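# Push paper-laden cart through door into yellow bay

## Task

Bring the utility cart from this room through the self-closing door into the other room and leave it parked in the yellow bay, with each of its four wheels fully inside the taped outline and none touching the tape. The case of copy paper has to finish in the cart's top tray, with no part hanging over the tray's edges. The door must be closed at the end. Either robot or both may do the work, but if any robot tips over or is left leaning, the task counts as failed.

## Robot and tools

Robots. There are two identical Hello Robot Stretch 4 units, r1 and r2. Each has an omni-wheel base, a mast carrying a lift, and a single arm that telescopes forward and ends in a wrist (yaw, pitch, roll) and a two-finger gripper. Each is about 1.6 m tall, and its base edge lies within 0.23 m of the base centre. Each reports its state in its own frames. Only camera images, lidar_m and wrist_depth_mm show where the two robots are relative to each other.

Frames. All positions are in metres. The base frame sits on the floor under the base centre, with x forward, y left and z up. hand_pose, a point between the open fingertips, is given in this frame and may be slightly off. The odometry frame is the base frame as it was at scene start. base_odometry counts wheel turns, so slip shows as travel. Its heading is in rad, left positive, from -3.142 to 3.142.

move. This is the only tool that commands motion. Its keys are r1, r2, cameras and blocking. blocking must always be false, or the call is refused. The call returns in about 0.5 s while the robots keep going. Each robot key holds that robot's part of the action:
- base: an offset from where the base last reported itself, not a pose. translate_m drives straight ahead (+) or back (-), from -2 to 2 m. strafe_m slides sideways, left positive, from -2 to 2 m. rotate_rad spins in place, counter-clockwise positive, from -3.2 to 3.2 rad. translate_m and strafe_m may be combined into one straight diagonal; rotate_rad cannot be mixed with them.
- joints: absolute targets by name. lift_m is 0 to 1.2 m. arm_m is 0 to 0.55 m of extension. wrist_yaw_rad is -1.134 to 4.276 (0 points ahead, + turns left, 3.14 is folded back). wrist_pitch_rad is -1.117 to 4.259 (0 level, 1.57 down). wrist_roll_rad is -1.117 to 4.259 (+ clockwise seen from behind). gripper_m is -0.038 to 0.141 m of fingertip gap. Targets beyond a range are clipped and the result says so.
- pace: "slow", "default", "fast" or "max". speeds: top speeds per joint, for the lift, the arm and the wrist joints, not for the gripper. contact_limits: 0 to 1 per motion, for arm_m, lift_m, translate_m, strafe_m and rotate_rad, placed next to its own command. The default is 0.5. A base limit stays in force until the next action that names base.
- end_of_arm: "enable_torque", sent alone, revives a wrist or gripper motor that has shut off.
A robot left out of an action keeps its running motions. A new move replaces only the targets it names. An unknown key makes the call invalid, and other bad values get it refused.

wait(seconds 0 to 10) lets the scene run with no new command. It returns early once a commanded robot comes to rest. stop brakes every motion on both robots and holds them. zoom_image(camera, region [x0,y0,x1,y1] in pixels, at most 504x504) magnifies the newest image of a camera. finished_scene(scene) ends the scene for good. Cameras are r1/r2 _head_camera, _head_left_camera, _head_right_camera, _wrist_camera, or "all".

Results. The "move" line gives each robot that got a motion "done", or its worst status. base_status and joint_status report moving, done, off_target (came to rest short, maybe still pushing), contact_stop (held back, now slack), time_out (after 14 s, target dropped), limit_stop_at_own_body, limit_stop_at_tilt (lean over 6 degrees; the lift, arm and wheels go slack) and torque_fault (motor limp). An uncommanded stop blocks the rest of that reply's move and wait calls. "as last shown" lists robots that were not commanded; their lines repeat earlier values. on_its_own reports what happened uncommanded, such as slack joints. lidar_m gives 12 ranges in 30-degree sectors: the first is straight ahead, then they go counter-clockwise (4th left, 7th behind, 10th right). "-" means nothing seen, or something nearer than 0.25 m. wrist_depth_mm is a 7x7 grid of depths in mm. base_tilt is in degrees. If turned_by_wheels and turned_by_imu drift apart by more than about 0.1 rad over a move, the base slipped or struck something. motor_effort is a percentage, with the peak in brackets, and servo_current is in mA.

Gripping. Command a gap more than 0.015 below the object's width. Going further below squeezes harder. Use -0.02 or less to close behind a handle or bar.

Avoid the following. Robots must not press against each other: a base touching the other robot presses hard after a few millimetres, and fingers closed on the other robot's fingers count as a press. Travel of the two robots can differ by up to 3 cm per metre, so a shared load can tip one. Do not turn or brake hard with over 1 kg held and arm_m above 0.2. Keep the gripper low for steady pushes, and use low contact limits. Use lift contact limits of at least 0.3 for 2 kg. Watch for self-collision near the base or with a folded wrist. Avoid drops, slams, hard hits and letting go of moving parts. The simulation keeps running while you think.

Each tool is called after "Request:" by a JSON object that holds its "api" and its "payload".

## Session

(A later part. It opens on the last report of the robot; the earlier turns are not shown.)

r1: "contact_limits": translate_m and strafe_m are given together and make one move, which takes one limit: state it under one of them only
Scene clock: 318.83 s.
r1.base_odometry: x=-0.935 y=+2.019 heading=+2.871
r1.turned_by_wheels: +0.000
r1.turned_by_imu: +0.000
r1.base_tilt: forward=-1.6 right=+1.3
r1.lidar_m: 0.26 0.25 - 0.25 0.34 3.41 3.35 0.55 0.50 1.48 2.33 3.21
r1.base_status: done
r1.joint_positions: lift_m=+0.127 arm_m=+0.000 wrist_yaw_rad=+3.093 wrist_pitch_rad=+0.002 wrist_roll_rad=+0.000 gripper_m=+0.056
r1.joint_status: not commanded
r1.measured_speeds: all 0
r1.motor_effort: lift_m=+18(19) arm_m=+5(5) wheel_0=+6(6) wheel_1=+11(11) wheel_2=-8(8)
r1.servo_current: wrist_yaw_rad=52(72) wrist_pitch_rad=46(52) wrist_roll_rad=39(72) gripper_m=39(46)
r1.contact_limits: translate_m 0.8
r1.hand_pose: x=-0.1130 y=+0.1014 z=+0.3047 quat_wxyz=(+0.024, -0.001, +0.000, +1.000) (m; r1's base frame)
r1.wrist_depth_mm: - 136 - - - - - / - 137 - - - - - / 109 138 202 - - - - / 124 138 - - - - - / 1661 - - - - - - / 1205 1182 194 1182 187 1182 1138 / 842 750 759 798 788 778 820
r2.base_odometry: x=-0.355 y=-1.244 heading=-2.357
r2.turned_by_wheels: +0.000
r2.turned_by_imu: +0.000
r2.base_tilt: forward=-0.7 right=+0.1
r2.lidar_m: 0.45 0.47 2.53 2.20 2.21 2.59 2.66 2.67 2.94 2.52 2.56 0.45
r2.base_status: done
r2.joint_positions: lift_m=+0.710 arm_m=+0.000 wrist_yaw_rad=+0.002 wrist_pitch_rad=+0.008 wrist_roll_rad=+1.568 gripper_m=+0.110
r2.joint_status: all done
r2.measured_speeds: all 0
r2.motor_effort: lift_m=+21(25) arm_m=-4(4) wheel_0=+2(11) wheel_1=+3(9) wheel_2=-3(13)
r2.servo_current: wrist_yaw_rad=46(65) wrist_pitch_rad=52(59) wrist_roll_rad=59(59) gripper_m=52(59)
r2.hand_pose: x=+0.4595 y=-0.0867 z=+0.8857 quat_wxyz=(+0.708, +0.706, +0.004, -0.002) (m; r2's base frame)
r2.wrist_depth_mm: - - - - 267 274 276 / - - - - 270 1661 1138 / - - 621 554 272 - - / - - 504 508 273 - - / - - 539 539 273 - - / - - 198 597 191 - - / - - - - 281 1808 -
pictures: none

Request:
{"api": "move", "payload": {"blocking": false, "r1": {"base":{"translate_m":0.40,"strafe_m":0.75},"contact_limits":{"translate_m":0.8},"pace":"slow"}, "r2": {"base":{"translate_m":0.10},"joints":{"lift_m":0.675},"pace":"slow","contact_limits":{"translate_m":0.3}}, "cameras": []}}

Request:
{"api": "wait", "payload": {"seconds": 2.5, "cameras": ["r2_wrist_camera","r1_head_left_camera","r2_head_camera"]}}

Scene clock: 323.40 s.
move: r1 moving; r2 moving
r1.base_odometry: x=-0.944 y=+2.011 heading=+2.870
r1.turned_by_wheels: -0.001
r1.turned_by_imu: -0.001
r1.base_tilt: forward=-1.6 right=+1.3
r1.lidar_m: 0.25 0.25 - 0.25 0.35 3.44 3.36 0.56 0.54 1.46 2.34 3.23
r1.base_status: translate_m moving; strafe_m moving
r1.joint_positions: lift_m=+0.127 arm_m=+0.000 wrist_yaw_rad=+3.093 wrist_pitch_rad=+0.002 wrist_roll_rad=+0.000 gripper_m=+0.056
r1.joint_status: not commanded
r1.measured_speeds: translate_m=+0.023 strafe_m=+0.043 rotate_rad=-0.003 lift_m=+0.000 arm_m=+0.000 wrist_yaw_rad=+0.000 wrist_pitch_rad=+0.000 wrist_roll_rad=+0.000
r1.motor_effort: lift_m=+18(19) arm_m=+5(5) wheel_0=-16(16) wheel_1=+16(17) wheel_2=-10(11)
r1.servo_current: wrist_yaw_rad=39(59) wrist_pitch_rad=46(46) wrist_roll_rad=52(65) gripper_m=46(46)
r1.contact_limits: translate_m 0.8
r1.hand_pose: x=-0.1130 y=+0.1014 z=+0.3047 quat_wxyz=(+0.024, -0.001, +0.000, +1.000) (m; r1's base frame)
r1.wrist_depth_mm: - 137 - - - - - / - 137 - - - - - / 109 137 202 - - - - / 123 138 - - - - - / 1661 - - - - - - / 1205 1205 194 1182 187 1160 1160 / 831 759 741 798 798 778 809
r2.base_odometry: x=-0.364 y=-1.253 heading=-2.357
r2.turned_by_wheels: +0.000
r2.turned_by_imu: +0.001
r2.base_tilt: forward=-0.7 right=+0.1
r2.lidar_m: 0.43 0.43 2.51 2.21 2.20 2.58 2.65 2.68 2.97 2.55 2.57 0.44
r2.base_status: translate_m moving
r2.joint_positions: lift_m=+0.686 arm_m=+0.000 wrist_yaw_rad=+0.002 wrist_pitch_rad=+0.008 wrist_roll_rad=+1.568 gripper_m=+0.110
r2.joint_status: lift_m moving
r2.measured_speeds: translate_m=+0.049 strafe_m=+0.000 rotate_rad=+0.001 lift_m=-0.070 arm_m=+0.000 wrist_yaw_rad=+0.000 wrist_pitch_rad=+0.000 wrist_roll_rad=+0.000
r2.motor_effort: lift_m=+14(20) arm_m=-4(4) wheel_0=+6(7) wheel_1=+7(7) wheel_2=-9(11)
r2.servo_current: wrist_yaw_rad=52(59) wrist_pitch_rad=46(52) wrist_roll_rad=46(52) gripper_m=52(59)
r2.contact_limits: translate_m 0.3
r2.hand_pose: x=+0.4595 y=-0.0867 z=+0.8624 quat_wxyz=(+0.708, +0.706, +0.004, -0.002) (m; r2's base frame)
r2.wrist_depth_mm: - - - 198 256 279 276 / - - - 255 257 1708 - / - - 609 260 259 854 - / - - 496 262 262 866 - / - - 530 264 264 866 - / - - 198 206 191 - - / - - - - - 1921 -
pictures: none
No camera images: "cameras" was empty.

Scene clock: 325.17 s.
earlier move: r1 moving; r2 done
r1.base_odometry: x=-1.057 y=+1.892 heading=+2.870
r1.turned_by_wheels: +0.000
r1.turned_by_imu: +0.001
r1.base_tilt: forward=-1.6 right=+1.3
r1.lidar_m: 0.33 0.25 - 0.25 0.26 0.60 3.43 0.74 0.69 1.78 2.48 3.42
r1.base_status: translate_m moving; strafe_m moving
r1.joint_positions: lift_m=+0.127 arm_m=+0.000 wrist_yaw_rad=+3.093 wrist_pitch_rad=+0.002 wrist_roll_rad=+0.000 gripper_m=+0.056
r1.joint_status: not commanded
r1.measured_speeds: translate_m=+0.048 strafe_m=+0.089 rotate_rad=+0.002 lift_m=+0.000 arm_m=+0.000 wrist_yaw_rad=+0.000 wrist_pitch_rad=+0.000 wrist_roll_rad=+0.000
r1.motor_effort: lift_m=+18(19) arm_m=+5(5) wheel_0=-11(18) wheel_1=+10(17) wheel_2=-6(11)
r1.servo_current: wrist_yaw_rad=39(78) wrist_pitch_rad=46(52) wrist_roll_rad=46(72) gripper_m=39(52)
r1.contact_limits: translate_m 0.8
r1.hand_pose: x=-0.1130 y=+0.1014 z=+0.3047 quat_wxyz=(+0.024, -0.001, +0.000, +1.000) (m; r1's base frame)
r1.wrist_depth_mm: - 136 - - - - 377 / - 137 - - - - 334 / 109 137 201 - - - 387 / 123 138 - - - - 394 / 1708 - - - - - 392 / 1182 1182 193 1182 187 1160 338 / 842 768 750 809 788 691 379
r2.base_odometry: x=-0.425 y=-1.315 heading=-2.357
r2.turned_by_wheels: +0.000
r2.turned_by_imu: +0.000
r2.base_tilt: forward=-0.7 right=+0.1
r2.lidar_m: 0.38 0.40 2.55 2.21 2.21 2.58 2.74 2.75 2.94 2.54 2.54 0.40
r2.base_status: done
r2.joint_positions: lift_m=+0.675 arm_m=+0.000 wrist_yaw_rad=-0.003 wrist_pitch_rad=+0.008 wrist_roll_rad=+1.568 gripper_m=+0.110
r2.joint_status: all done
r2.measured_speeds: all 0
r2.motor_effort: lift_m=+15(20) arm_m=-3(4) wheel_0=+4(10) wheel_1=+4(8) wheel_2=-9(12)
r2.servo_current: wrist_yaw_rad=39(65) wrist_pitch_rad=46(59) wrist_roll_rad=52(59) gripper_m=59(59)
r2.contact_limits: translate_m 0.3
r2.hand_pose: x=+0.4590 y=-0.0884 z=+0.8511 quat_wxyz=(+0.708, +0.706, +0.002, -0.004) (m; r2's base frame)
r2.wrist_depth_mm: - - - 209 211 1576 1118 / - - - 211 212 1618 - / - - 574 152 212 778 - / - 462 439 212 214 820 - / - 480 452 213 214 788 - / - - 161 154 192 - - / - - 585 - - 1921 -
wait: 1.77 of 2.5 s (r2 has come to rest)
pictures: r1_head_left_camera, r2_head_camera, r2_wrist_camera
Images, in order (width x height): r1_head_left_camera 420x672, r2_head_camera 420x560, r2_wrist_camera 616x392.

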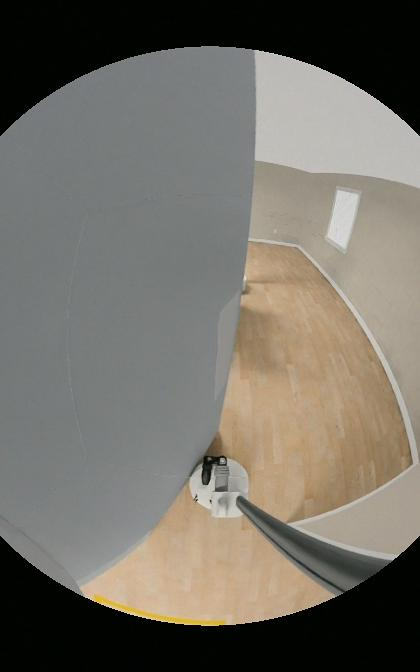

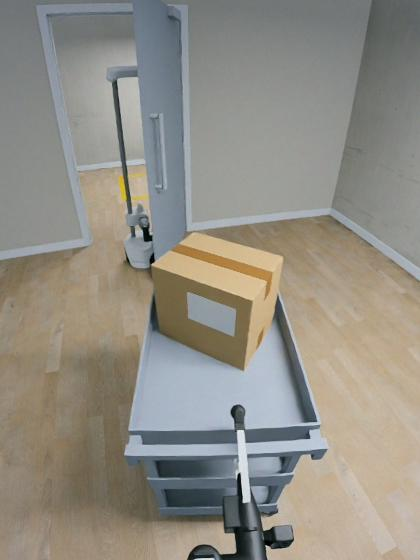

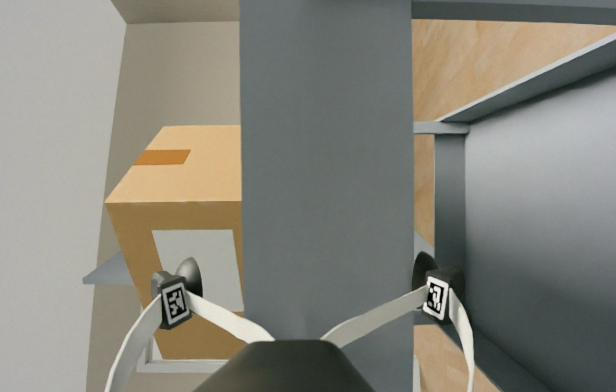

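Request:
{"api": "zoom_image", "payload": {"camera": "r2_wrist_camera", "region": [150, 0, 500, 392]}}

Request:
{"api": "zoom_image", "payload": {"camera": "r2_head_camera", "region": [100, 380, 350, 550]}}

Scaled by 1.286.

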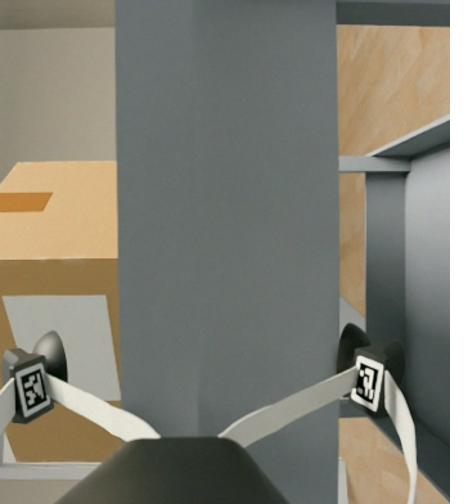

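Scaled by 2.016 from the camera's 420x560 image, which has a finer 1200x1600 frame.

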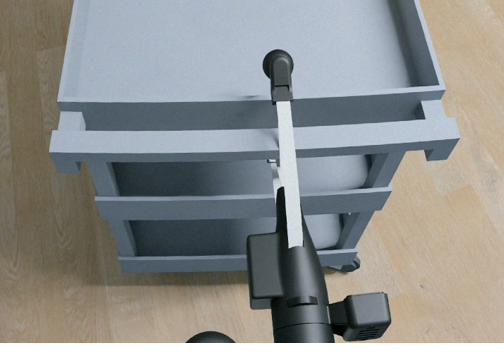

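Request:
{"api": "move", "payload": {"blocking": false, "r2": {"base":{"translate_m":-0.065},"joints":{"lift_m":0.687},"pace":"slow"}, "cameras": []}}

Request:
{"api": "wait", "payload": {"seconds": 1.5, "cameras": ["r2_wrist_camera","r1_head_left_camera","r2_head_camera"]}}

Request:
{"api": "zoom_image", "payload": {"camera": "r2_wrist_camera", "region": [150, 0, 500, 392]}}

Request:
{"api": "zoom_image", "payload": {"camera": "r2_head_camera", "region": [100, 350, 350, 550]}}

Scene clock: 342.73 s.
earlier move: r1 contact_stop
move: r2 moving
r1.base_odometry: x=-1.349 y=+1.625 heading=+2.897
r1.turned_by_wheels: +0.027
r1.turned_by_imu: +0.095
r1.base_tilt: forward=-1.6 right=+1.3
r1.lidar_m: 1.39 0.27 0.25 - 0.25 0.27 3.81 1.08 1.05 2.71 2.88 1.37
r1.base_status: translate_m contact_stop (by the wheels' count: +0.292 of +0.400); strafe_m contact_stop (by the wheels' count: +0.491 of +0.750)
r1.joint_positions: lift_m=+0.127 arm_m=+0.000 wrist_yaw_rad=+3.092 wrist_pitch_rad=+0.002 wrist_roll_rad=+0.000 gripper_m=+0.056
r1.joint_status: not commanded
r1.measured_speeds: all 0
r1.on_its_own: the wheels are slack since a contact_stop
r1.motor_effort: lift_m=+18(19) arm_m=+4(5) wheel_0=+0(1) wheel_1=+0(0) wheel_2=+0(0)
r1.servo_current: wrist_yaw_rad=52(72) wrist_pitch_rad=46(46) wrist_roll_rad=39(65) gripper_m=39(46)
r1.contact_limits: translate_m 0.8
r1.hand_pose: x=-0.1129 y=+0.1015 z=+0.3047 quat_wxyz=(+0.025, -0.001, +0.000, +1.000) (m; r1's base frame)
r1.wrist_depth_mm: 136 138 - - 353 201 - / 110 138 - - 362 202 - / 117 139 249 - 362 204 - / 137 151 - - 364 205 - / 1921 - - - 366 205 163 / 1205 1229 194 1182 191 206 - / 842 750 759 153 329 181 -
r2.base_odometry: x=-0.417 y=-1.306 heading=-2.357
r2.turned_by_wheels: +0.000
r2.turned_by_imu: +0.002
r2.base_tilt: forward=-0.7 right=+0.0
r2.lidar_m: 0.37 0.40 2.55 2.21 2.23 2.58 2.73 2.74 2.92 2.54 2.53 0.43
r2.base_status: translate_m moving
r2.joint_positions: lift_m=+0.686 arm_m=+0.000 wrist_yaw_rad=-0.003 wrist_pitch_rad=+0.008 wrist_roll_rad=+1.568 gripper_m=+0.110
r2.joint_status: lift_m moving
r2.measured_speeds: translate_m=-0.048 strafe_m=+0.000 rotate_rad=+0.000 lift_m=+0.002 arm_m=+0.000 wrist_yaw_rad=+0.000 wrist_pitch_rad=+0.000 wrist_roll_rad=+0.000
r2.motor_effort: lift_m=+25(26) arm_m=-4(4) wheel_0=-1(7) wheel_1=-5(7) wheel_2=+8(8)
r2.servo_current: wrist_yaw_rad=39(52) wrist_pitch_rad=59(59) wrist_roll_rad=59(65) gripper_m=52(59)
r2.hand_pose: x=+0.4590 y=-0.0884 z=+0.8622 quat_wxyz=(+0.708, +0.706, +0.002, -0.004) (m; r2's base frame)
r2.wrist_depth_mm: - - - 160 220 1499 1138 / - - - 161 221 1661 - / - - 574 161 223 798 - / - 469 449 163 223 831 - / - - 473 164 224 798 - / - - 198 164 213 - - / - - 603 - - - -
pictures: none
No camera images: "cameras" was empty.

not run: a stop that you did not command came earlier in this reply.

Scaled by 1.286.

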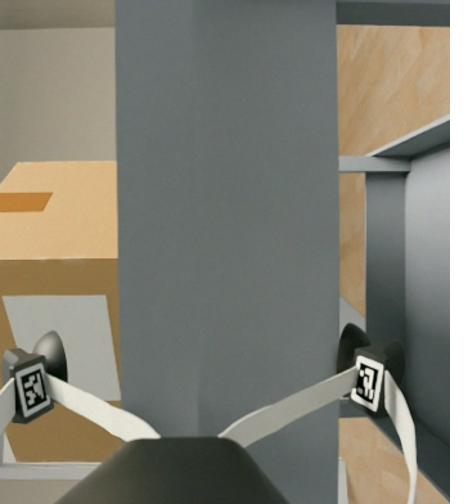

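Scaled by 2.016 from the camera's 420x560 image, which has a finer 1200x1600 frame.

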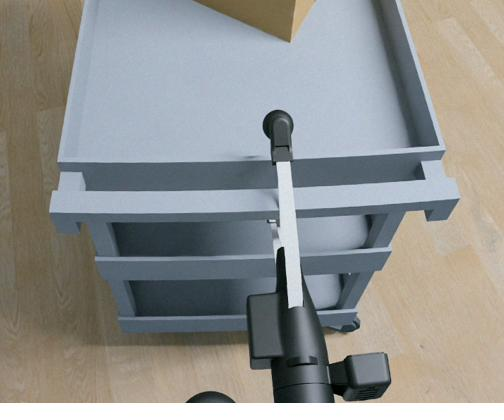

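Request:
{"api": "stop", "payload": {"cameras": ["r2_wrist_camera","r1_head_left_camera","r2_head_camera"]}}

Request:
{"api": "zoom_image", "payload": {"camera": "r2_wrist_camera", "region": [150, 0, 500, 392]}}

Request:
{"api": "zoom_image", "payload": {"camera": "r2_head_camera", "region": [100, 350, 350, 550]}}

Scene clock: 348.70 s.
earlier move: r2 done
stop: r1's wheels hold again
r1.base_odometry: x=-1.349 y=+1.625 heading=+2.897
r1.turned_by_wheels: +0.000
r1.turned_by_imu: +0.000
r1.base_tilt: forward=-1.6 right=+1.3
r1.lidar_m: 1.38 0.28 0.25 - 0.25 0.29 3.79 1.07 1.05 2.71 2.91 1.36
r1.base_status: translate_m contact_stop (by the wheels' count: +0.292 of +0.400); strafe_m contact_stop (by the wheels' count: +0.491 of +0.750)
r1.joint_positions: lift_m=+0.127 arm_m=+0.000 wrist_yaw_rad=+3.092 wrist_pitch_rad=+0.002 wrist_roll_rad=+0.000 gripper_m=+0.056
r1.joint_status: not commanded
r1.measured_speeds: all 0
r1.motor_effort: lift_m=+18(19) arm_m=+5(5) wheel_0=+0(1) wheel_1=+0(0) wheel_2=+0(0)
r1.servo_current: wrist_yaw_rad=52(72) wrist_pitch_rad=46(46) wrist_roll_rad=52(72) gripper_m=39(46)
r1.contact_limits: translate_m 0.8
r1.hand_pose: x=-0.1129 y=+0.1015 z=+0.3047 quat_wxyz=(+0.025, -0.001, +0.000, +1.000) (m; r1's base frame)
r1.wrist_depth_mm: 136 138 - - 355 201 - / 110 139 - - 362 203 - / 117 139 250 - 362 204 - / 137 151 - - 366 204 - / 1983 - - - 368 205 163 / 1160 1205 193 1205 191 205 - / 831 750 750 153 330 181 -
r2.base_odometry: x=-0.380 y=-1.269 heading=-2.357
r2.turned_by_wheels: +0.000
r2.turned_by_imu: +0.000
r2.base_tilt: forward=-0.7 right=+0.1
r2.lidar_m: 0.44 0.47 2.54 2.21 2.20 2.60 2.69 2.70 2.95 2.54 2.51 0.47
r2.base_status: done
r2.joint_positions: lift_m=+0.687 arm_m=+0.000 wrist_yaw_rad=-0.003 wrist_pitch_rad=+0.007 wrist_roll_rad=+1.568 gripper_m=+0.110
r2.joint_status: all done
r2.measured_speeds: all 0
r2.motor_effort: lift_m=+21(26) arm_m=-3(4) wheel_0=-4(10) wheel_1=-4(7) wheel_2=+5(9)
r2.servo_current: wrist_yaw_rad=46(59) wrist_pitch_rad=52(59) wrist_roll_rad=46(65) gripper_m=59(59)
r2.hand_pose: x=+0.4590 y=-0.0883 z=+0.8628 quat_wxyz=(+0.708, +0.706, +0.002, -0.004) (m; r2's base frame)
r2.wrist_depth_mm: - - - 212 271 278 277 / - - - 213 273 1756 564 / - - 647 214 274 831 - / - - 512 274 276 866 - / - - 535 274 277 842 - / - - 198 217 193 - - / - - - - 278 1863 -
pictures: r1_head_left_camera, r2_head_camera, r2_wrist_camera
Images, in order (width x height): r1_head_left_camera 420x672, r2_head_camera 420x560, r2_wrist_camera 616x392.

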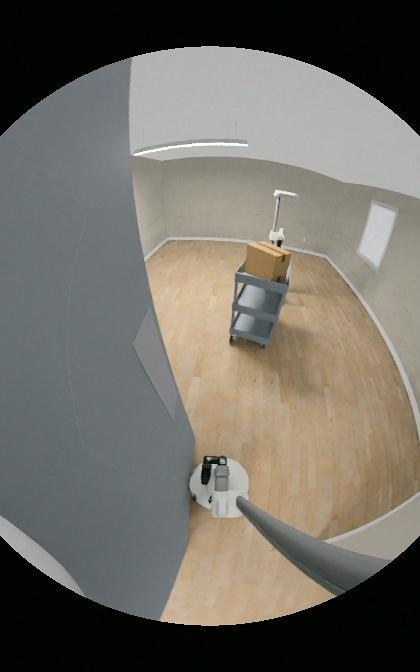

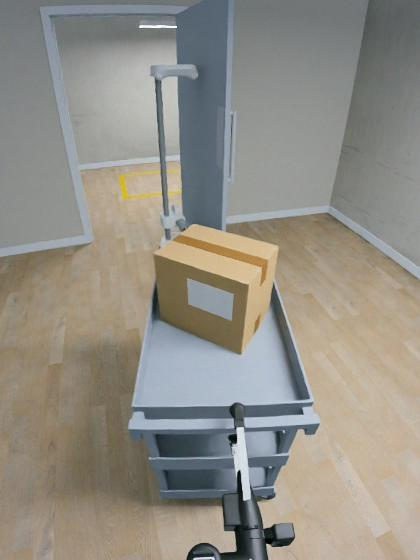

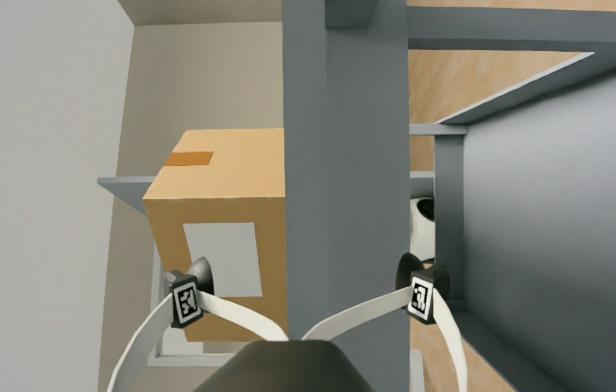

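Scaled by 1.286.

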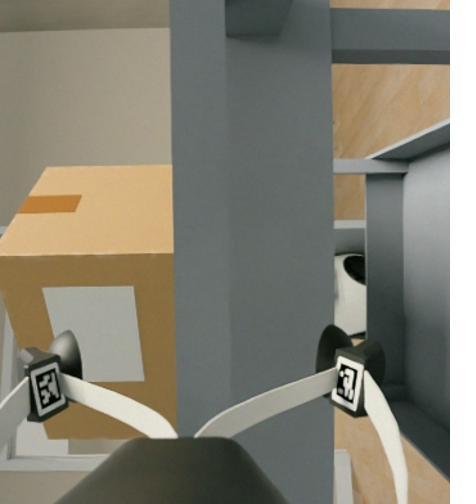

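Scaled by 2.016 from the camera's 420x560 image, which has a finer 1200x1600 frame.

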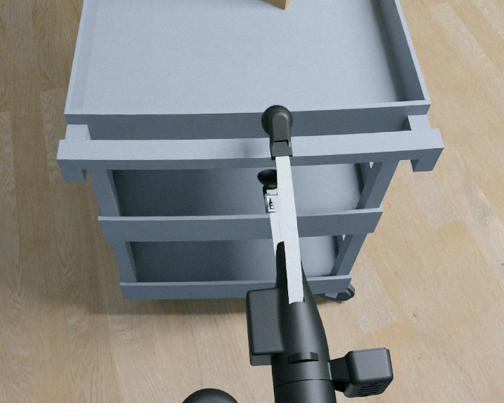

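Request:
{"api": "move", "payload": {"blocking": false, "r1": {"base":{"translate_m":0.1,"strafe_m":0.25},"contact_limits":{"strafe_m":0.9},"pace":"slow"}, "r2": {"base":{"translate_m":0.027,"strafe_m":0.025},"pace":"slow"}, "cameras": []}}

Request:
{"api": "wait", "payload": {"seconds": 0.8, "cameras": []}}

Request:
{"api": "move", "payload": {"blocking": false, "r2": {"joints":{"gripper_m":-0.015}}, "cameras": []}}

Request:
{"api": "wait", "payload": {"seconds": 2, "cameras": ["r2_wrist_camera","r1_head_left_camera","r2_head_camera"]}}

Scene clock: 365.20 s.
move: r1 moving; r2 moving
r1.base_odometry: x=-1.356 y=+1.616 heading=+2.897
r1.turned_by_wheels: +0.000
r1.turned_by_imu: +0.000
r1.base_tilt: forward=-1.6 right=+1.3
r1.lidar_m: 1.38 0.28 0.25 - 0.25 0.26 3.80 1.06 1.07 2.72 2.89 1.36
r1.base_status: translate_m moving; strafe_m moving
r1.joint_positions: lift_m=+0.127 arm_m=+0.000 wrist_yaw_rad=+3.092 wrist_pitch_rad=+0.002 wrist_roll_rad=+0.000 gripper_m=+0.056
r1.joint_status: not commanded
r1.measured_speeds: translate_m=+0.019 strafe_m=+0.046 rotate_rad=-0.001 lift_m=+0.000 arm_m=+0.000 wrist_yaw_rad=+0.000 wrist_pitch_rad=+0.000 wrist_roll_rad=+0.000
r1.motor_effort: lift_m=+18(19) arm_m=+4(5) wheel_0=-9(11) wheel_1=+14(16) wheel_2=-5(5)
r1.servo_current: wrist_yaw_rad=39(65) wrist_pitch_rad=39(39) wrist_roll_rad=39(65) gripper_m=46(46)
r1.contact_limits: strafe_m 0.9
r1.hand_pose: x=-0.1129 y=+0.1015 z=+0.3047 quat_wxyz=(+0.025, -0.001, +0.000, +1.000) (m; r1's base frame)
r1.wrist_depth_mm: 136 138 - - 343 199 - / 110 138 - - 347 200 - / 117 139 250 - 351 202 - / 137 151 - - 351 203 - / 1921 - - - 351 204 162 / 1205 1160 195 1182 191 204 - / 842 750 750 153 320 179 -
r2.base_odometry: x=-0.380 y=-1.282 heading=-2.358
r2.turned_by_wheels: +0.000
r2.turned_by_imu: +0.000
r2.base_tilt: forward=-0.7 right=+0.1
r2.lidar_m: 0.41 0.46 2.54 2.19 2.18 2.56 2.70 2.71 2.92 2.57 2.57 0.45
r2.base_status: translate_m moving; strafe_m moving
r2.joint_positions: lift_m=+0.687 arm_m=+0.000 wrist_yaw_rad=-0.003 wrist_pitch_rad=+0.007 wrist_roll_rad=+1.568 gripper_m=+0.110
r2.joint_status: not commanded
r2.measured_speeds: translate_m=+0.037 strafe_m=+0.034 rotate_rad=+0.001 lift_m=+0.000 arm_m=+0.000 wrist_yaw_rad=+0.000 wrist_pitch_rad=+0.000 wrist_roll_rad=+0.000
r2.motor_effort: lift_m=+21(21) arm_m=-4(4) wheel_0=-8(8) wheel_1=+7(8) wheel_2=-9(9)
r2.servo_current: wrist_yaw_rad=52(59) wrist_pitch_rad=46(52) wrist_roll_rad=39(52) gripper_m=52(52)
r2.hand_pose: x=+0.4590 y=-0.0883 z=+0.8628 quat_wxyz=(+0.708, +0.706, +0.002, -0.004) (m; r2's base frame)
r2.wrist_depth_mm: - - - 204 263 1366 293 / - - - 205 264 1708 - / - - 627 206 265 842 - / - - 504 267 266 866 - / - - 525 267 268 878 - / - - 198 208 193 - - / - - - - - 1808 -
pictures: none
No camera images: "cameras" was empty.

Scene clock: 366.00 s.
earlier move: r1 moving; r2 moving
r1.base_odometry: x=-1.394 y=+1.563 heading=+2.902
r1.turned_by_wheels: +0.005
r1.turned_by_imu: +0.021
r1.base_tilt: forward=-1.5 right=+1.3
r1.lidar_m: 1.38 0.29 0.25 - 0.25 0.26 0.68 1.11 1.10 2.76 2.98 1.36
r1.base_status: translate_m moving; strafe_m moving
r1.joint_positions: lift_m=+0.127 arm_m=+0.000 wrist_yaw_rad=+3.092 wrist_pitch_rad=+0.002 wrist_roll_rad=+0.000 gripper_m=+0.056
r1.joint_status: not commanded
r1.measured_speeds: translate_m=+0.038 strafe_m=+0.076 rotate_rad=+0.006 lift_m=+0.000 arm_m=+0.000 wrist_yaw_rad=+0.000 wrist_pitch_rad=+0.000 wrist_roll_rad=+0.000
r1.motor_effort: lift_m=+18(19) arm_m=+4(5) wheel_0=-28(28) wheel_1=+33(33) wheel_2=-4(5)
r1.servo_current: wrist_yaw_rad=52(65) wrist_pitch_rad=46(52) wrist_roll_rad=39(65) gripper_m=39(46)
r1.contact_limits: strafe_m 0.9
r1.hand_pose: x=-0.1129 y=+0.1016 z=+0.3047 quat_wxyz=(+0.025, -0.001, +0.000, +1.000) (m; r1's base frame)
r1.wrist_depth_mm: 136 138 - - 315 195 - / 109 138 - - 320 196 - / 116 138 249 - 324 197 - / 135 152 - - 327 198 - / 1983 - - - 325 199 161 / 1182 1205 191 1078 191 198 - / 854 759 768 153 301 177 -
r2.base_odometry: x=-0.381 y=-1.306 heading=-2.358
r2.turned_by_wheels: +0.000
r2.turned_by_imu: +0.000
r2.base_tilt: forward=-0.7 right=+0.0
r2.lidar_m: 0.41 0.43 2.54 2.18 2.19 2.55 2.71 2.70 2.98 2.57 2.57 0.44
r2.base_status: translate_m moving; strafe_m moving
r2.joint_positions: lift_m=+0.687 arm_m=+0.000 wrist_yaw_rad=-0.003 wrist_pitch_rad=+0.007 wrist_roll_rad=+1.568 gripper_m=+0.110
r2.joint_status: not commanded
r2.measured_speeds: all 0
r2.motor_effort: lift_m=+21(21) arm_m=-4(4) wheel_0=-6(8) wheel_1=+4(8) wheel_2=-6(10)
r2.servo_current: wrist_yaw_rad=52(65) wrist_pitch_rad=52(52) wrist_roll_rad=52(59) gripper_m=52(52)
r2.hand_pose: x=+0.4590 y=-0.0883 z=+0.8628 quat_wxyz=(+0.708, +0.706, +0.002, -0.004) (m; r2's base frame)
r2.wrist_depth_mm: - - - 186 244 1618 1182 / - - - 188 246 1708 - / - - 564 187 247 842 - / - - 480 189 249 854 - / - - 517 190 250 854 - / - - 198 190 191 - - / - - - - - 1756 -
wait: 0.80 s; no rest
pictures: none
No camera images: "cameras" was empty.

Scene clock: 366.50 s.
earlier move: r1 moving; r2 done
move: r2 moving
r1.base_odometry: x=-1.425 y=+1.521 heading=+2.897
r1.turned_by_wheels: -0.005
r1.turned_by_imu: +0.049
r1.base_tilt: forward=-1.6 right=+1.3
r1.lidar_m: 1.37 0.27 0.25 - 0.25 0.26 3.95 1.11 1.17 2.76 3.07 1.36
r1.base_status: translate_m moving; strafe_m moving
r1.joint_positions: lift_m=+0.127 arm_m=+0.000 wrist_yaw_rad=+3.092 wrist_pitch_rad=+0.002 wrist_roll_rad=+0.000 gripper_m=+0.056
r1.joint_status: not commanded
r1.measured_speeds: translate_m=+0.038 strafe_m=+0.094 rotate_rad=-0.002 lift_m=+0.000 arm_m=+0.000 wrist_yaw_rad=+0.000 wrist_pitch_rad=+0.000 wrist_roll_rad=+0.000
r1.motor_effort: lift_m=+18(19) arm_m=+4(4) wheel_0=-32(32) wheel_1=+36(36) wheel_2=-3(5)
r1.servo_current: wrist_yaw_rad=59(72) wrist_pitch_rad=46(46) wrist_roll_rad=52(65) gripper_m=46(46)
r1.contact_limits: strafe_m 0.9
r1.hand_pose: x=-0.1129 y=+0.1016 z=+0.3047 quat_wxyz=(+0.025, -0.001, +0.000, +1.000) (m; r1's base frame)
r1.wrist_depth_mm: 136 138 - - 345 200 - / 109 138 - - 347 202 - / 116 139 251 - 353 203 - / 135 153 - - 357 204 - / 1983 - - - 355 204 163 / 1182 1182 194 1205 191 204 163 / 854 750 750 143 325 181 -
r2.base_odometry: x=-0.381 y=-1.306 heading=-2.358
r2.turned_by_wheels: +0.000
r2.turned_by_imu: +0.000
r2.base_tilt: forward=-0.7 right=+0.1
r2.lidar_m: 0.39 0.43 2.53 2.19 2.18 2.54 2.72 2.74 2.98 2.57 2.57 0.44
r2.base_status: done
r2.joint_positions: lift_m=+0.687 arm_m=+0.000 wrist_yaw_rad=-0.003 wrist_pitch_rad=+0.007 wrist_roll_rad=+1.568 gripper_m=+0.094
r2.joint_status: gripper_m moving
r2.measured_speeds: all 0
r2.motor_effort: lift_m=+21(21) arm_m=-4(4) wheel_0=-3(3) wheel_1=+4(5) wheel_2=-6(6)
r2.servo_current: wrist_yaw_rad=52(52) wrist_pitch_rad=52(59) wrist_roll_rad=46(52) gripper_m=91(111)
r2.hand_pose: x=+0.4590 y=-0.0883 z=+0.8628 quat_wxyz=(+0.708, +0.706, +0.002, -0.004) (m; r2's base frame)
r2.wrist_depth_mm: - - - 186 245 1618 1182 / - - - 187 247 1661 - / - - 559 187 247 854 - / - - 480 188 249 842 - / - - 517 190 250 854 - / - - 195 191 195 - - / - - - - - 1863 -
pictures: none
No camera images: "cameras" was empty.

Scene clock: 368.00 s.
earlier move: r1 contact_stop; r2 done
r1.base_odometry: x=-1.441 y=+1.505 heading=+2.915
r1.turned_by_wheels: +0.018
r1.turned_by_imu: +0.044
r1.base_tilt: forward=-1.6 right=+1.3
r1.lidar_m: 1.40 0.26 0.25 - 0.25 0.29 4.08 1.09 1.28 2.75 3.11 1.36
r1.base_status: translate_m contact_stop; strafe_m contact_stop
r1.joint_positions: lift_m=+0.127 arm_m=+0.000 wrist_yaw_rad=+3.092 wrist_pitch_rad=+0.002 wrist_roll_rad=+0.000 gripper_m=+0.056
r1.joint_status: not commanded
r1.measured_speeds: translate_m=-0.001 strafe_m=-0.010 rotate_rad=+0.003 lift_m=+0.000 arm_m=+0.000 wrist_yaw_rad=+0.000 wrist_pitch_rad=+0.000 wrist_roll_rad=+0.000
r1.on_its_own: the wheels are slack since a contact_stop
r1.motor_effort: lift_m=+18(19) arm_m=+4(4) wheel_0=-2(32) wheel_1=+2(38) wheel_2=+0(6)
r1.servo_current: wrist_yaw_rad=39(72) wrist_pitch_rad=46(52) wrist_roll_rad=39(65) gripper_m=39(46)
r1.contact_limits: strafe_m 0.9
r1.hand_pose: x=-0.1129 y=+0.1016 z=+0.3047 quat_wxyz=(+0.025, -0.001, +0.000, +1.000) (m; r1's base frame)
r1.wrist_depth_mm: 136 138 - - 397 224 - / 110 138 - - 402 211 - / 116 139 253 - 404 213 165 / 135 154 - - 407 213 - / - - - - 366 214 167 / 1182 1205 193 1182 188 214 167 / 854 750 750 809 329 187 -
r2.base_odometry: x=-0.381 y=-1.306 heading=-2.357
r2.turned_by_wheels: +0.000
r2.turned_by_imu: +0.000
r2.base_tilt: forward=-0.7 right=+0.1
r2.lidar_m: 0.41 0.42 2.51 2.17 2.19 2.55 2.73 2.73 2.94 2.56 2.57 0.41
r2.base_status: done
r2.joint_positions: lift_m=+0.687 arm_m=+0.000 wrist_yaw_rad=+0.000 wrist_pitch_rad=+0.007 wrist_roll_rad=+1.568 gripper_m=-0.013
r2.joint_status: all done
r2.measured_speeds: all 0
r2.motor_effort: lift_m=+21(21) arm_m=-4(4) wheel_0=-3(3) wheel_1=+4(5) wheel_2=-3(6)
r2.servo_current: wrist_yaw_rad=59(59) wrist_pitch_rad=46(59) wrist_roll_rad=46(59) gripper_m=117(215)
r2.hand_pose: x=+0.4593 y=-0.0875 z=+0.8628 quat_wxyz=(+0.708, +0.706, +0.002, -0.003) (m; r2's base frame)
r2.wrist_depth_mm: - - - 174 233 1618 1160 / - - - 176 235 1464 - / - - 530 177 236 831 - / - - 477 178 239 831 - / - - 525 180 240 854 - / - - 186 181 181 - - / - - - - 245 1576 -
wait: 1.50 of 2 s (r2 has come to rest)
pictures: r1_head_left_camera, r2_head_camera, r2_wrist_camera
Images, in order (width x height): r1_head_left_camera 420x672, r2_head_camera 420x560, r2_wrist_camera 616x392.

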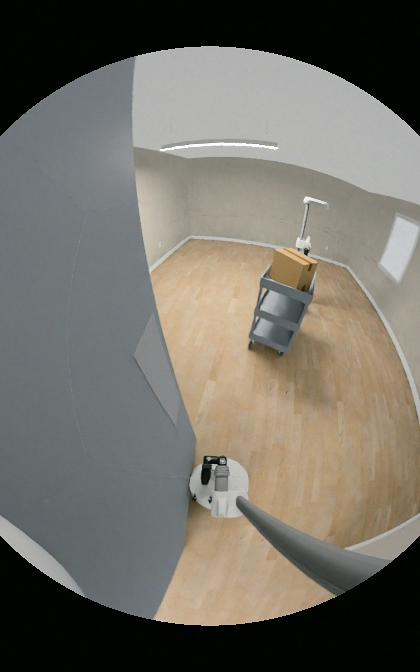

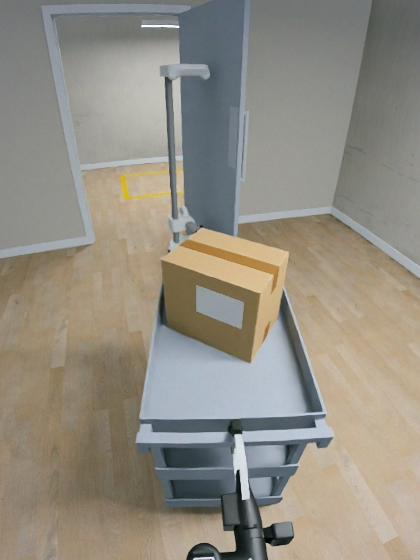

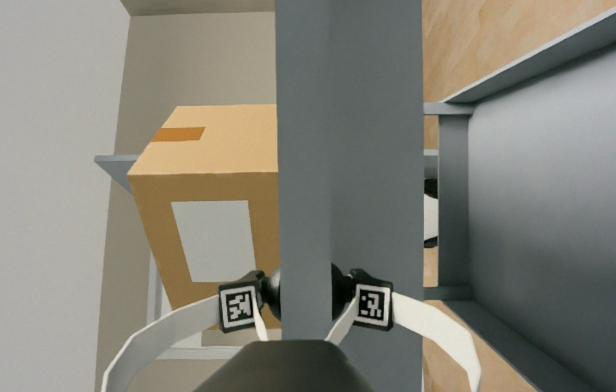

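Request:
{"api": "move", "payload": {"blocking": false, "r1": {"base":{"strafe_m":0.2},"contact_limits":{"strafe_m":1.0},"pace":"slow"}, "r2": {"base":{"translate_m":-0.3},"pace":"slow"}, "cameras": []}}

Request:
{"api": "wait", "payload": {"seconds": 4, "cameras": ["r2_wrist_camera","r1_head_left_camera","r2_head_camera"]}}

Scene clock: 400.30 s.
earlier move: r1 contact_stop
move: r1 moving; r2 moving
r1.base_odometry: x=-1.440 y=+1.507 heading=+2.920
r1.turned_by_wheels: +0.005
r1.turned_by_imu: +0.004
r1.base_tilt: forward=-1.6 right=+1.3
r1.lidar_m: 1.41 0.27 0.25 - 0.25 0.29 4.06 1.09 1.26 2.75 3.09 1.35
r1.base_status: earlier translate_m contact_stop (by the wheels' count: +0.060 of +0.100); earlier strafe_m contact_stop (by the wheels' count: +0.123 of +0.250); strafe_m moving
r1.joint_positions: lift_m=+0.127 arm_m=+0.000 wrist_yaw_rad=+3.092 wrist_pitch_rad=+0.002 wrist_roll_rad=+0.000 gripper_m=+0.056
r1.joint_status: not commanded
r1.measured_speeds: translate_m=+0.000 strafe_m=+0.057 rotate_rad=+0.002 lift_m=+0.000 arm_m=+0.000 wrist_yaw_rad=+0.000 wrist_pitch_rad=+0.000 wrist_roll_rad=+0.000
r1.motor_effort: lift_m=+19(19) arm_m=+4(4) wheel_0=-15(16) wheel_1=+7(11) wheel_2=+0(1)
r1.servo_current: wrist_yaw_rad=59(72) wrist_pitch_rad=46(46) wrist_roll_rad=46(65) gripper_m=39(46)
r1.contact_limits: strafe_m 1
r1.hand_pose: x=-0.1129 y=+0.1016 z=+0.3047 quat_wxyz=(+0.025, -0.001, +0.000, +1.000) (m; r1's base frame)
r1.wrist_depth_mm: 136 138 - - 407 228 - / 110 138 - - 368 214 - / 117 139 252 - 373 216 167 / 136 154 - - 377 216 159 / 1921 - - - 377 218 160 / 1205 1182 193 1182 191 217 168 / 842 750 750 809 338 190 -
r2.base_odometry: x=-0.373 y=-1.297 heading=-2.357
r2.turned_by_wheels: +0.000
r2.turned_by_imu: +0.001
r2.base_tilt: forward=-0.7 right=+0.1
r2.lidar_m: 0.39 0.42 2.52 2.18 2.19 2.56 2.71 2.72 2.97 2.57 2.56 0.43
r2.base_status: translate_m moving
r2.joint_positions: lift_m=+0.687 arm_m=+0.000 wrist_yaw_rad=+0.000 wrist_pitch_rad=+0.007 wrist_roll_rad=+1.568 gripper_m=-0.013
r2.joint_status: not commanded
r2.measured_speeds: translate_m=-0.048 strafe_m=+0.000 rotate_rad=+0.002 lift_m=+0.000 arm_m=+0.000 wrist_yaw_rad=+0.000 wrist_pitch_rad=+0.000 wrist_roll_rad=+0.000
r2.motor_effort: lift_m=+21(21) arm_m=-4(4) wheel_0=-5(7) wheel_1=-7(8) wheel_2=+13(13)
r2.servo_current: wrist_yaw_rad=52(52) wrist_pitch_rad=46(59) wrist_roll_rad=39(59) gripper_m=117(117)
r2.hand_pose: x=+0.4593 y=-0.0873 z=+0.8628 quat_wxyz=(+0.708, +0.706, +0.003, -0.003) (m; r2's base frame)
r2.wrist_depth_mm: - - - 174 233 1618 1160 / - - - 176 235 1499 - / - - 535 177 237 842 - / - - 473 178 237 842 - / - - 517 180 240 854 - / - - 186 181 180 - - / - - - - 245 1576 -
pictures: none
No camera images: "cameras" was empty.

Scene clock: 402.97 s.
earlier move: r1 done; r2 moving
r1.base_odometry: x=-1.478 y=+1.329 heading=+2.928
r1.turned_by_wheels: +0.008
r1.turned_by_imu: -0.002
r1.base_tilt: forward=-1.6 right=+1.2
r1.lidar_m: 4.38 0.27 0.25 - 0.25 0.29 4.12 1.10 1.30 2.76 3.14 1.63
r1.base_status: done
r1.joint_positions: lift_m=+0.127 arm_m=+0.000 wrist_yaw_rad=+3.092 wrist_pitch_rad=+0.002 wrist_roll_rad=+0.000 gripper_m=+0.056
r1.joint_status: not commanded
r1.measured_speeds: all 0
r1.motor_effort: lift_m=+18(19) arm_m=+4(4) wheel_0=-26(33) wheel_1=+36(38) wheel_2=-1(3)
r1.servo_current: wrist_yaw_rad=26(72) wrist_pitch_rad=46(52) wrist_roll_rad=46(65) gripper_m=46(52)
r1.contact_limits: strafe_m 1
r1.hand_pose: x=-0.1129 y=+0.1016 z=+0.3047 quat_wxyz=(+0.025, -0.001, +0.000, +1.000) (m; r1's base frame)
r1.wrist_depth_mm: - 138 - - 340 218 - / 111 138 - - 343 206 - / 117 139 251 - 347 206 - / 137 152 - - 349 209 - / - - - - 353 210 165 / 1205 1229 194 1182 191 211 165 / 842 759 759 788 353 184 -
r2.base_odometry: x=-0.193 y=-1.118 heading=-2.357
r2.turned_by_wheels: +0.000
r2.turned_by_imu: +0.001
r2.base_tilt: forward=-0.6 right=+0.1
r2.lidar_m: 0.40 0.42 2.47 2.11 2.12 2.51 2.48 2.47 2.89 2.63 2.63 0.42
r2.base_status: translate_m moving
r2.joint_positions: lift_m=+0.687 arm_m=+0.000 wrist_yaw_rad=+0.003 wrist_pitch_rad=+0.007 wrist_roll_rad=+1.568 gripper_m=-0.014
r2.joint_status: not commanded
r2.measured_speeds: translate_m=-0.085 strafe_m=+0.000 rotate_rad=-0.003 lift_m=+0.000 arm_m=+0.000 wrist_yaw_rad=+0.000 wrist_pitch_rad=+0.000 wrist_roll_rad=+0.000
r2.motor_effort: lift_m=+21(21) arm_m=-4(4) wheel_0=-2(8) wheel_1=-3(9) wheel_2=+8(15)
r2.servo_current: wrist_yaw_rad=52(65) wrist_pitch_rad=52(59) wrist_roll_rad=52(59) gripper_m=98(117)
r2.hand_pose: x=+0.4595 y=-0.0867 z=+0.8628 quat_wxyz=(+0.708, +0.706, +0.004, -0.002) (m; r2's base frame)
r2.wrist_depth_mm: - - - 179 238 1661 1160 / - - - 179 239 1576 - / - - 574 180 240 831 - / - - 477 180 239 842 - / - - 512 180 240 842 - / - - 186 180 180 831 - / - - - - 240 - -
wait: 2.67 of 4 s (r1 has come to rest)
pictures: r1_head_left_camera, r2_head_camera, r2_wrist_camera
Images, in order (width x height): r1_head_left_camera 420x672, r2_head_camera 420x560, r2_wrist_camera 616x392.

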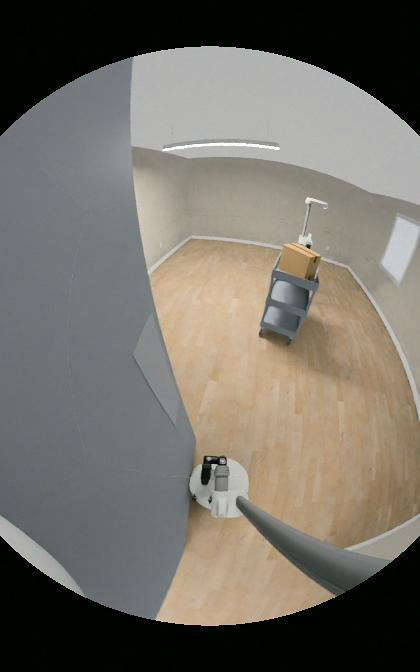

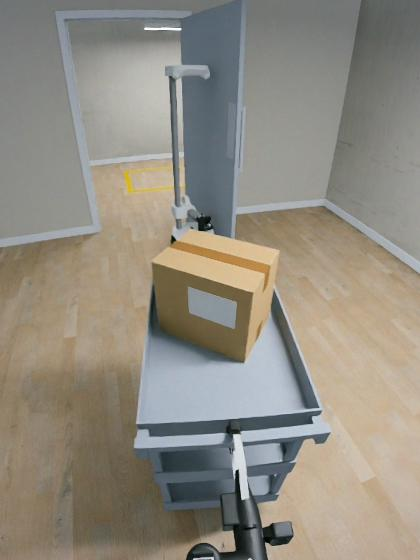

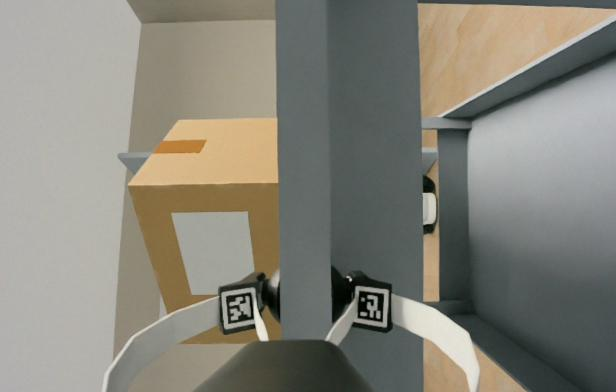

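Request:
{"api": "move", "payload": {"blocking": false, "r1": {"base":{"translate_m":0.2},"joints":{"lift_m":0.35},"pace":"slow"}, "r2": {"base":{"translate_m":-0.6},"pace":"default"}, "cameras": []}}

Request:
{"api": "wait", "payload": {"seconds": 4, "cameras": ["r1_head_left_camera","r1_head_right_camera","r2_head_camera"]}}

Scene clock: 446.93 s.
earlier move: r2 done
move: r1 contact_stop; r2 moving
r1.base_odometry: x=-1.478 y=+1.331 heading=+2.934
r1.turned_by_wheels: +0.006
r1.turned_by_imu: +0.006
r1.base_tilt: forward=-1.6 right=+1.2
r1.lidar_m: 4.33 0.25 0.25 - 0.25 0.27 4.09 1.10 1.33 2.75 3.14 1.69
r1.base_status: translate_m contact_stop
r1.joint_positions: lift_m=+0.152 arm_m=+0.000 wrist_yaw_rad=+3.092 wrist_pitch_rad=+0.002 wrist_roll_rad=+0.000 gripper_m=+0.056
r1.joint_status: lift_m moving
r1.measured_speeds: translate_m=+0.000 strafe_m=+0.000 rotate_rad=+0.000 lift_m=+0.097 arm_m=+0.000 wrist_yaw_rad=+0.000 wrist_pitch_rad=+0.000 wrist_roll_rad=+0.000
r1.on_its_own: the wheels are slack since a contact_stop
r1.motor_effort: lift_m=+27(27) arm_m=+4(4) wheel_0=+0(27) wheel_1=+0(35) wheel_2=+1(5)
r1.servo_current: wrist_yaw_rad=65(65) wrist_pitch_rad=39(46) wrist_roll_rad=52(59) gripper_m=33(46)
r1.hand_pose: x=-0.1129 y=+0.1016 z=+0.3294 quat_wxyz=(+0.025, -0.001, +0.000, +1.000) (m; r1's base frame)
r1.wrist_depth_mm: - 138 - - 382 206 - / 111 138 - - 384 208 - / 115 139 259 - 394 208 163 / 137 152 - - 355 211 - / - - - - 399 211 166 / 1255 1336 193 1255 191 211 165 / 904 798 798 866 355 185 -
r2.base_odometry: x=-0.147 y=-1.072 heading=-2.357
r2.turned_by_wheels: +0.000
r2.turned_by_imu: +0.001
r2.base_tilt: forward=-0.7 right=+0.0
r2.lidar_m: 0.39 0.42 2.43 2.10 2.08 2.47 2.39 2.40 2.83 2.63 2.66 0.43
r2.base_status: translate_m moving
r2.joint_positions: lift_m=+0.687 arm_m=+0.000 wrist_yaw_rad=+0.003 wrist_pitch_rad=+0.007 wrist_roll_rad=+1.568 gripper_m=-0.014
r2.joint_status: not commanded
r2.measured_speeds: translate_m=-0.120 strafe_m=-0.002 rotate_rad=+0.003 lift_m=+0.000 arm_m=+0.000 wrist_yaw_rad=+0.000 wrist_pitch_rad=+0.000 wrist_roll_rad=+0.000
r2.motor_effort: lift_m=+21(21) arm_m=-4(4) wheel_0=-4(6) wheel_1=-9(10) wheel_2=+17(17)
r2.servo_current: wrist_yaw_rad=46(52) wrist_pitch_rad=52(59) wrist_roll_rad=52(52) gripper_m=104(104)
r2.hand_pose: x=+0.4596 y=-0.0864 z=+0.8628 quat_wxyz=(+0.708, +0.706, +0.004, -0.001) (m; r2's base frame)
r2.wrist_depth_mm: - - - 181 242 1708 1160 / - - - 181 242 1661 - / - - 591 180 243 820 - / - - 473 181 242 842 - / - - 508 181 242 866 - / - - 187 180 179 831 - / - - - - 241 549 -
pictures: none
No camera images: "cameras" was empty.

not run: a stop that you did not command came earlier in this reply.

Request:
{"api": "move", "payload": {"blocking": false, "r1": {"base":{"translate_m":0.2},"joints":{"lift_m":0.35},"pace":"slow","contact_limits":{"translate_m":0.9}}, "cameras": []}}

Request:
{"api": "wait", "payload": {"seconds": 3, "cameras": ["r1_head_left_camera","r1_head_right_camera","r2_head_camera"]}}

Scene clock: 452.43 s.
earlier move: r1 contact_stop; r2 done
move: r1 moving
r1.base_odometry: x=-1.490 y=+1.334 heading=+2.935
r1.turned_by_wheels: +0.000
r1.turned_by_imu: +0.000
r1.base_tilt: forward=-1.5 right=+1.3
r1.lidar_m: 4.32 0.28 0.25 - 0.25 0.30 4.14 1.10 1.32 2.75 3.14 2.22
r1.base_status: earlier translate_m contact_stop (by the wheels' count: +0.000 of +0.200); translate_m moving
r1.joint_positions: lift_m=+0.349 arm_m=+0.000 wrist_yaw_rad=+3.092 wrist_pitch_rad=+0.002 wrist_roll_rad=+0.000 gripper_m=+0.056
r1.joint_status: all done
r1.measured_speeds: translate_m=+0.048 strafe_m=+0.000 rotate_rad=-0.001 lift_m=+0.000 arm_m=+0.000 wrist_yaw_rad=+0.000 wrist_pitch_rad=+0.000 wrist_roll_rad=+0.000
r1.motor_effort: lift_m=+25(25) arm_m=+4(4) wheel_0=+0(4) wheel_1=+11(11) wheel_2=-6(7)
r1.servo_current: wrist_yaw_rad=46(59) wrist_pitch_rad=39(46) wrist_roll_rad=39(65) gripper_m=46(46)
r1.contact_limits: translate_m 0.9
r1.hand_pose: x=-0.1129 y=+0.1016 z=+0.5271 quat_wxyz=(+0.025, -0.001, +0.000, +1.000) (m; r1's base frame)
r1.wrist_depth_mm: - 138 - - 379 207 - / 111 138 - - 387 208 - / 114 139 259 - 392 209 163 / 136 152 - - 353 211 - / - - - - 357 211 165 / 1921 1983 193 1921 191 211 165 / 1397 1229 1229 153 359 186 -
r2.base_odometry: x=+0.255 y=-0.670 heading=-2.357
r2.turned_by_wheels: +0.000
r2.turned_by_imu: +0.002
r2.base_tilt: forward=-0.7 right=+0.0
r2.lidar_m: 0.36 0.37 2.27 1.93 1.95 2.14 1.86 1.86 2.21 2.77 2.78 0.47
r2.base_status: done
r2.joint_positions: lift_m=+0.687 arm_m=+0.000 wrist_yaw_rad=+0.003 wrist_pitch_rad=+0.007 wrist_roll_rad=+1.569 gripper_m=-0.014
r2.joint_status: not commanded
r2.measured_speeds: all 0
r2.motor_effort: lift_m=+21(21) arm_m=-3(4) wheel_0=-2(2) wheel_1=-4(4) wheel_2=+4(4)
r2.servo_current: wrist_yaw_rad=52(52) wrist_pitch_rad=46(52) wrist_roll_rad=52(59) gripper_m=78(85)
r2.hand_pose: x=+0.4595 y=-0.0866 z=+0.8628 quat_wxyz=(+0.708, +0.706, +0.004, -0.002) (m; r2's base frame)
r2.wrist_depth_mm: - - - 196 260 1366 1042 / - - - 190 252 1661 1098 / - - - 186 247 831 - / - - 521 181 241 842 - / - 488 473 177 236 820 - / - - 189 173 180 - - / - - 539 - 227 - -
pictures: none
No camera images: "cameras" was empty.

Scene clock: 454.47 s.
earlier move: r1 contact_stop
r1.base_odometry: x=-1.592 y=+1.367 heading=+2.972
r1.turned_by_wheels: +0.037
r1.turned_by_imu: +0.038
r1.base_tilt: forward=-1.6 right=+1.3
r1.lidar_m: 3.99 0.25 0.25 - 0.25 0.31 - 1.18 1.63 2.79 3.22 2.14
r1.base_status: translate_m contact_stop (by the wheels' count: +0.118 of +0.200)
r1.joint_positions: lift_m=+0.349 arm_m=+0.000 wrist_yaw_rad=+3.092 wrist_pitch_rad=+0.002 wrist_roll_rad=+0.000 gripper_m=+0.056
r1.joint_status: all done
r1.measured_speeds: all 0
r1.on_its_own: the wheels are slack since a contact_stop
r1.motor_effort: lift_m=+25(25) arm_m=+4(4) wheel_0=+0(10) wheel_1=+0(36) wheel_2=+0(9)
r1.servo_current: wrist_yaw_rad=65(65) wrist_pitch_rad=46(52) wrist_roll_rad=46(65) gripper_m=39(46)
r1.contact_limits: translate_m 0.9
r1.hand_pose: x=-0.1129 y=+0.1016 z=+0.5271 quat_wxyz=(+0.025, -0.001, +0.000, +1.000) (m; r1's base frame)
r1.wrist_depth_mm: 137 138 - - 373 229 - / 113 139 - - 379 216 - / 117 139 271 - 382 218 166 / 137 160 - - 387 218 - / 1138 - - - 392 219 168 / 1756 1921 193 1921 191 220 168 / 1205 1205 1255 153 392 190 -
r2.base_odometry: x=+0.255 y=-0.670 heading=-2.357
r2.turned_by_wheels: +0.000
r2.turned_by_imu: +0.000
r2.base_tilt: forward=-0.7 right=+0.1
r2.lidar_m: 0.37 0.38 2.26 1.94 1.93 2.15 1.85 1.85 2.18 2.79 2.79 0.44
r2.base_status: done
r2.joint_positions: lift_m=+0.687 arm_m=+0.000 wrist_yaw_rad=+0.003 wrist_pitch_rad=+0.007 wrist_roll_rad=+1.569 gripper_m=-0.014
r2.joint_status: not commanded
r2.measured_speeds: all 0
r2.motor_effort: lift_m=+21(21) arm_m=-4(4) wheel_0=-2(2) wheel_1=-4(4) wheel_2=+4(4)
r2.servo_current: wrist_yaw_rad=59(59) wrist_pitch_rad=52(59) wrist_roll_rad=39(59) gripper_m=78(85)
r2.hand_pose: x=+0.4595 y=-0.0866 z=+0.8628 quat_wxyz=(+0.708, +0.706, +0.004, -0.002) (m; r2's base frame)
r2.wrist_depth_mm: - - - 196 260 1366 1025 / - - - 190 252 1661 1118 / - - - 186 248 831 - / - - 521 181 241 842 - / - 488 473 178 236 831 - / - - 189 173 180 - - / - - 539 - 226 - -
wait: 2.03 of 3 s (r1 has come to rest)
pictures: r1_head_left_camera, r1_head_right_camera, r2_head_camera
Images, in order (width x height): r1_head_left_camera 420x672, r1_head_right_camera 420x672, r2_head_camera 420x560.

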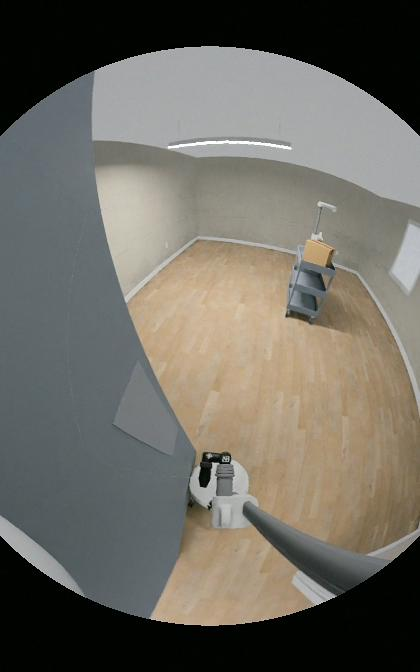

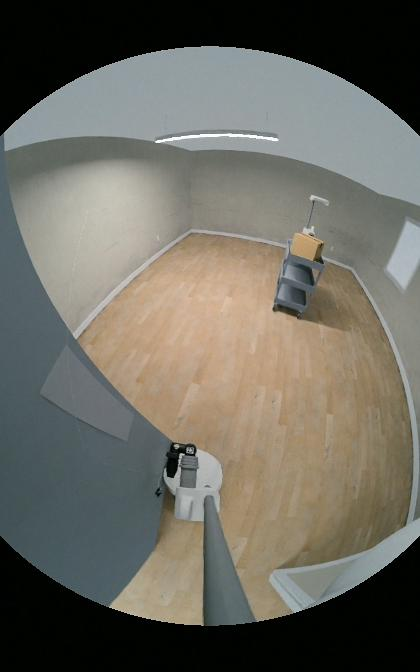

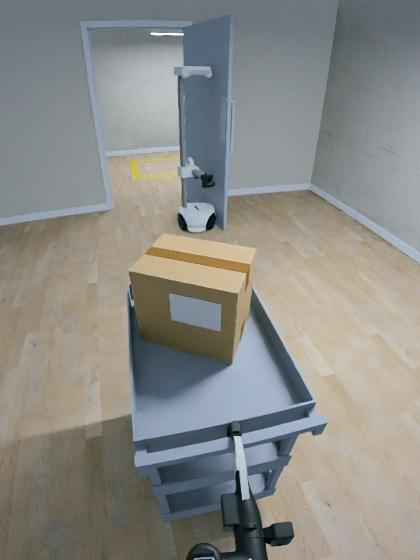

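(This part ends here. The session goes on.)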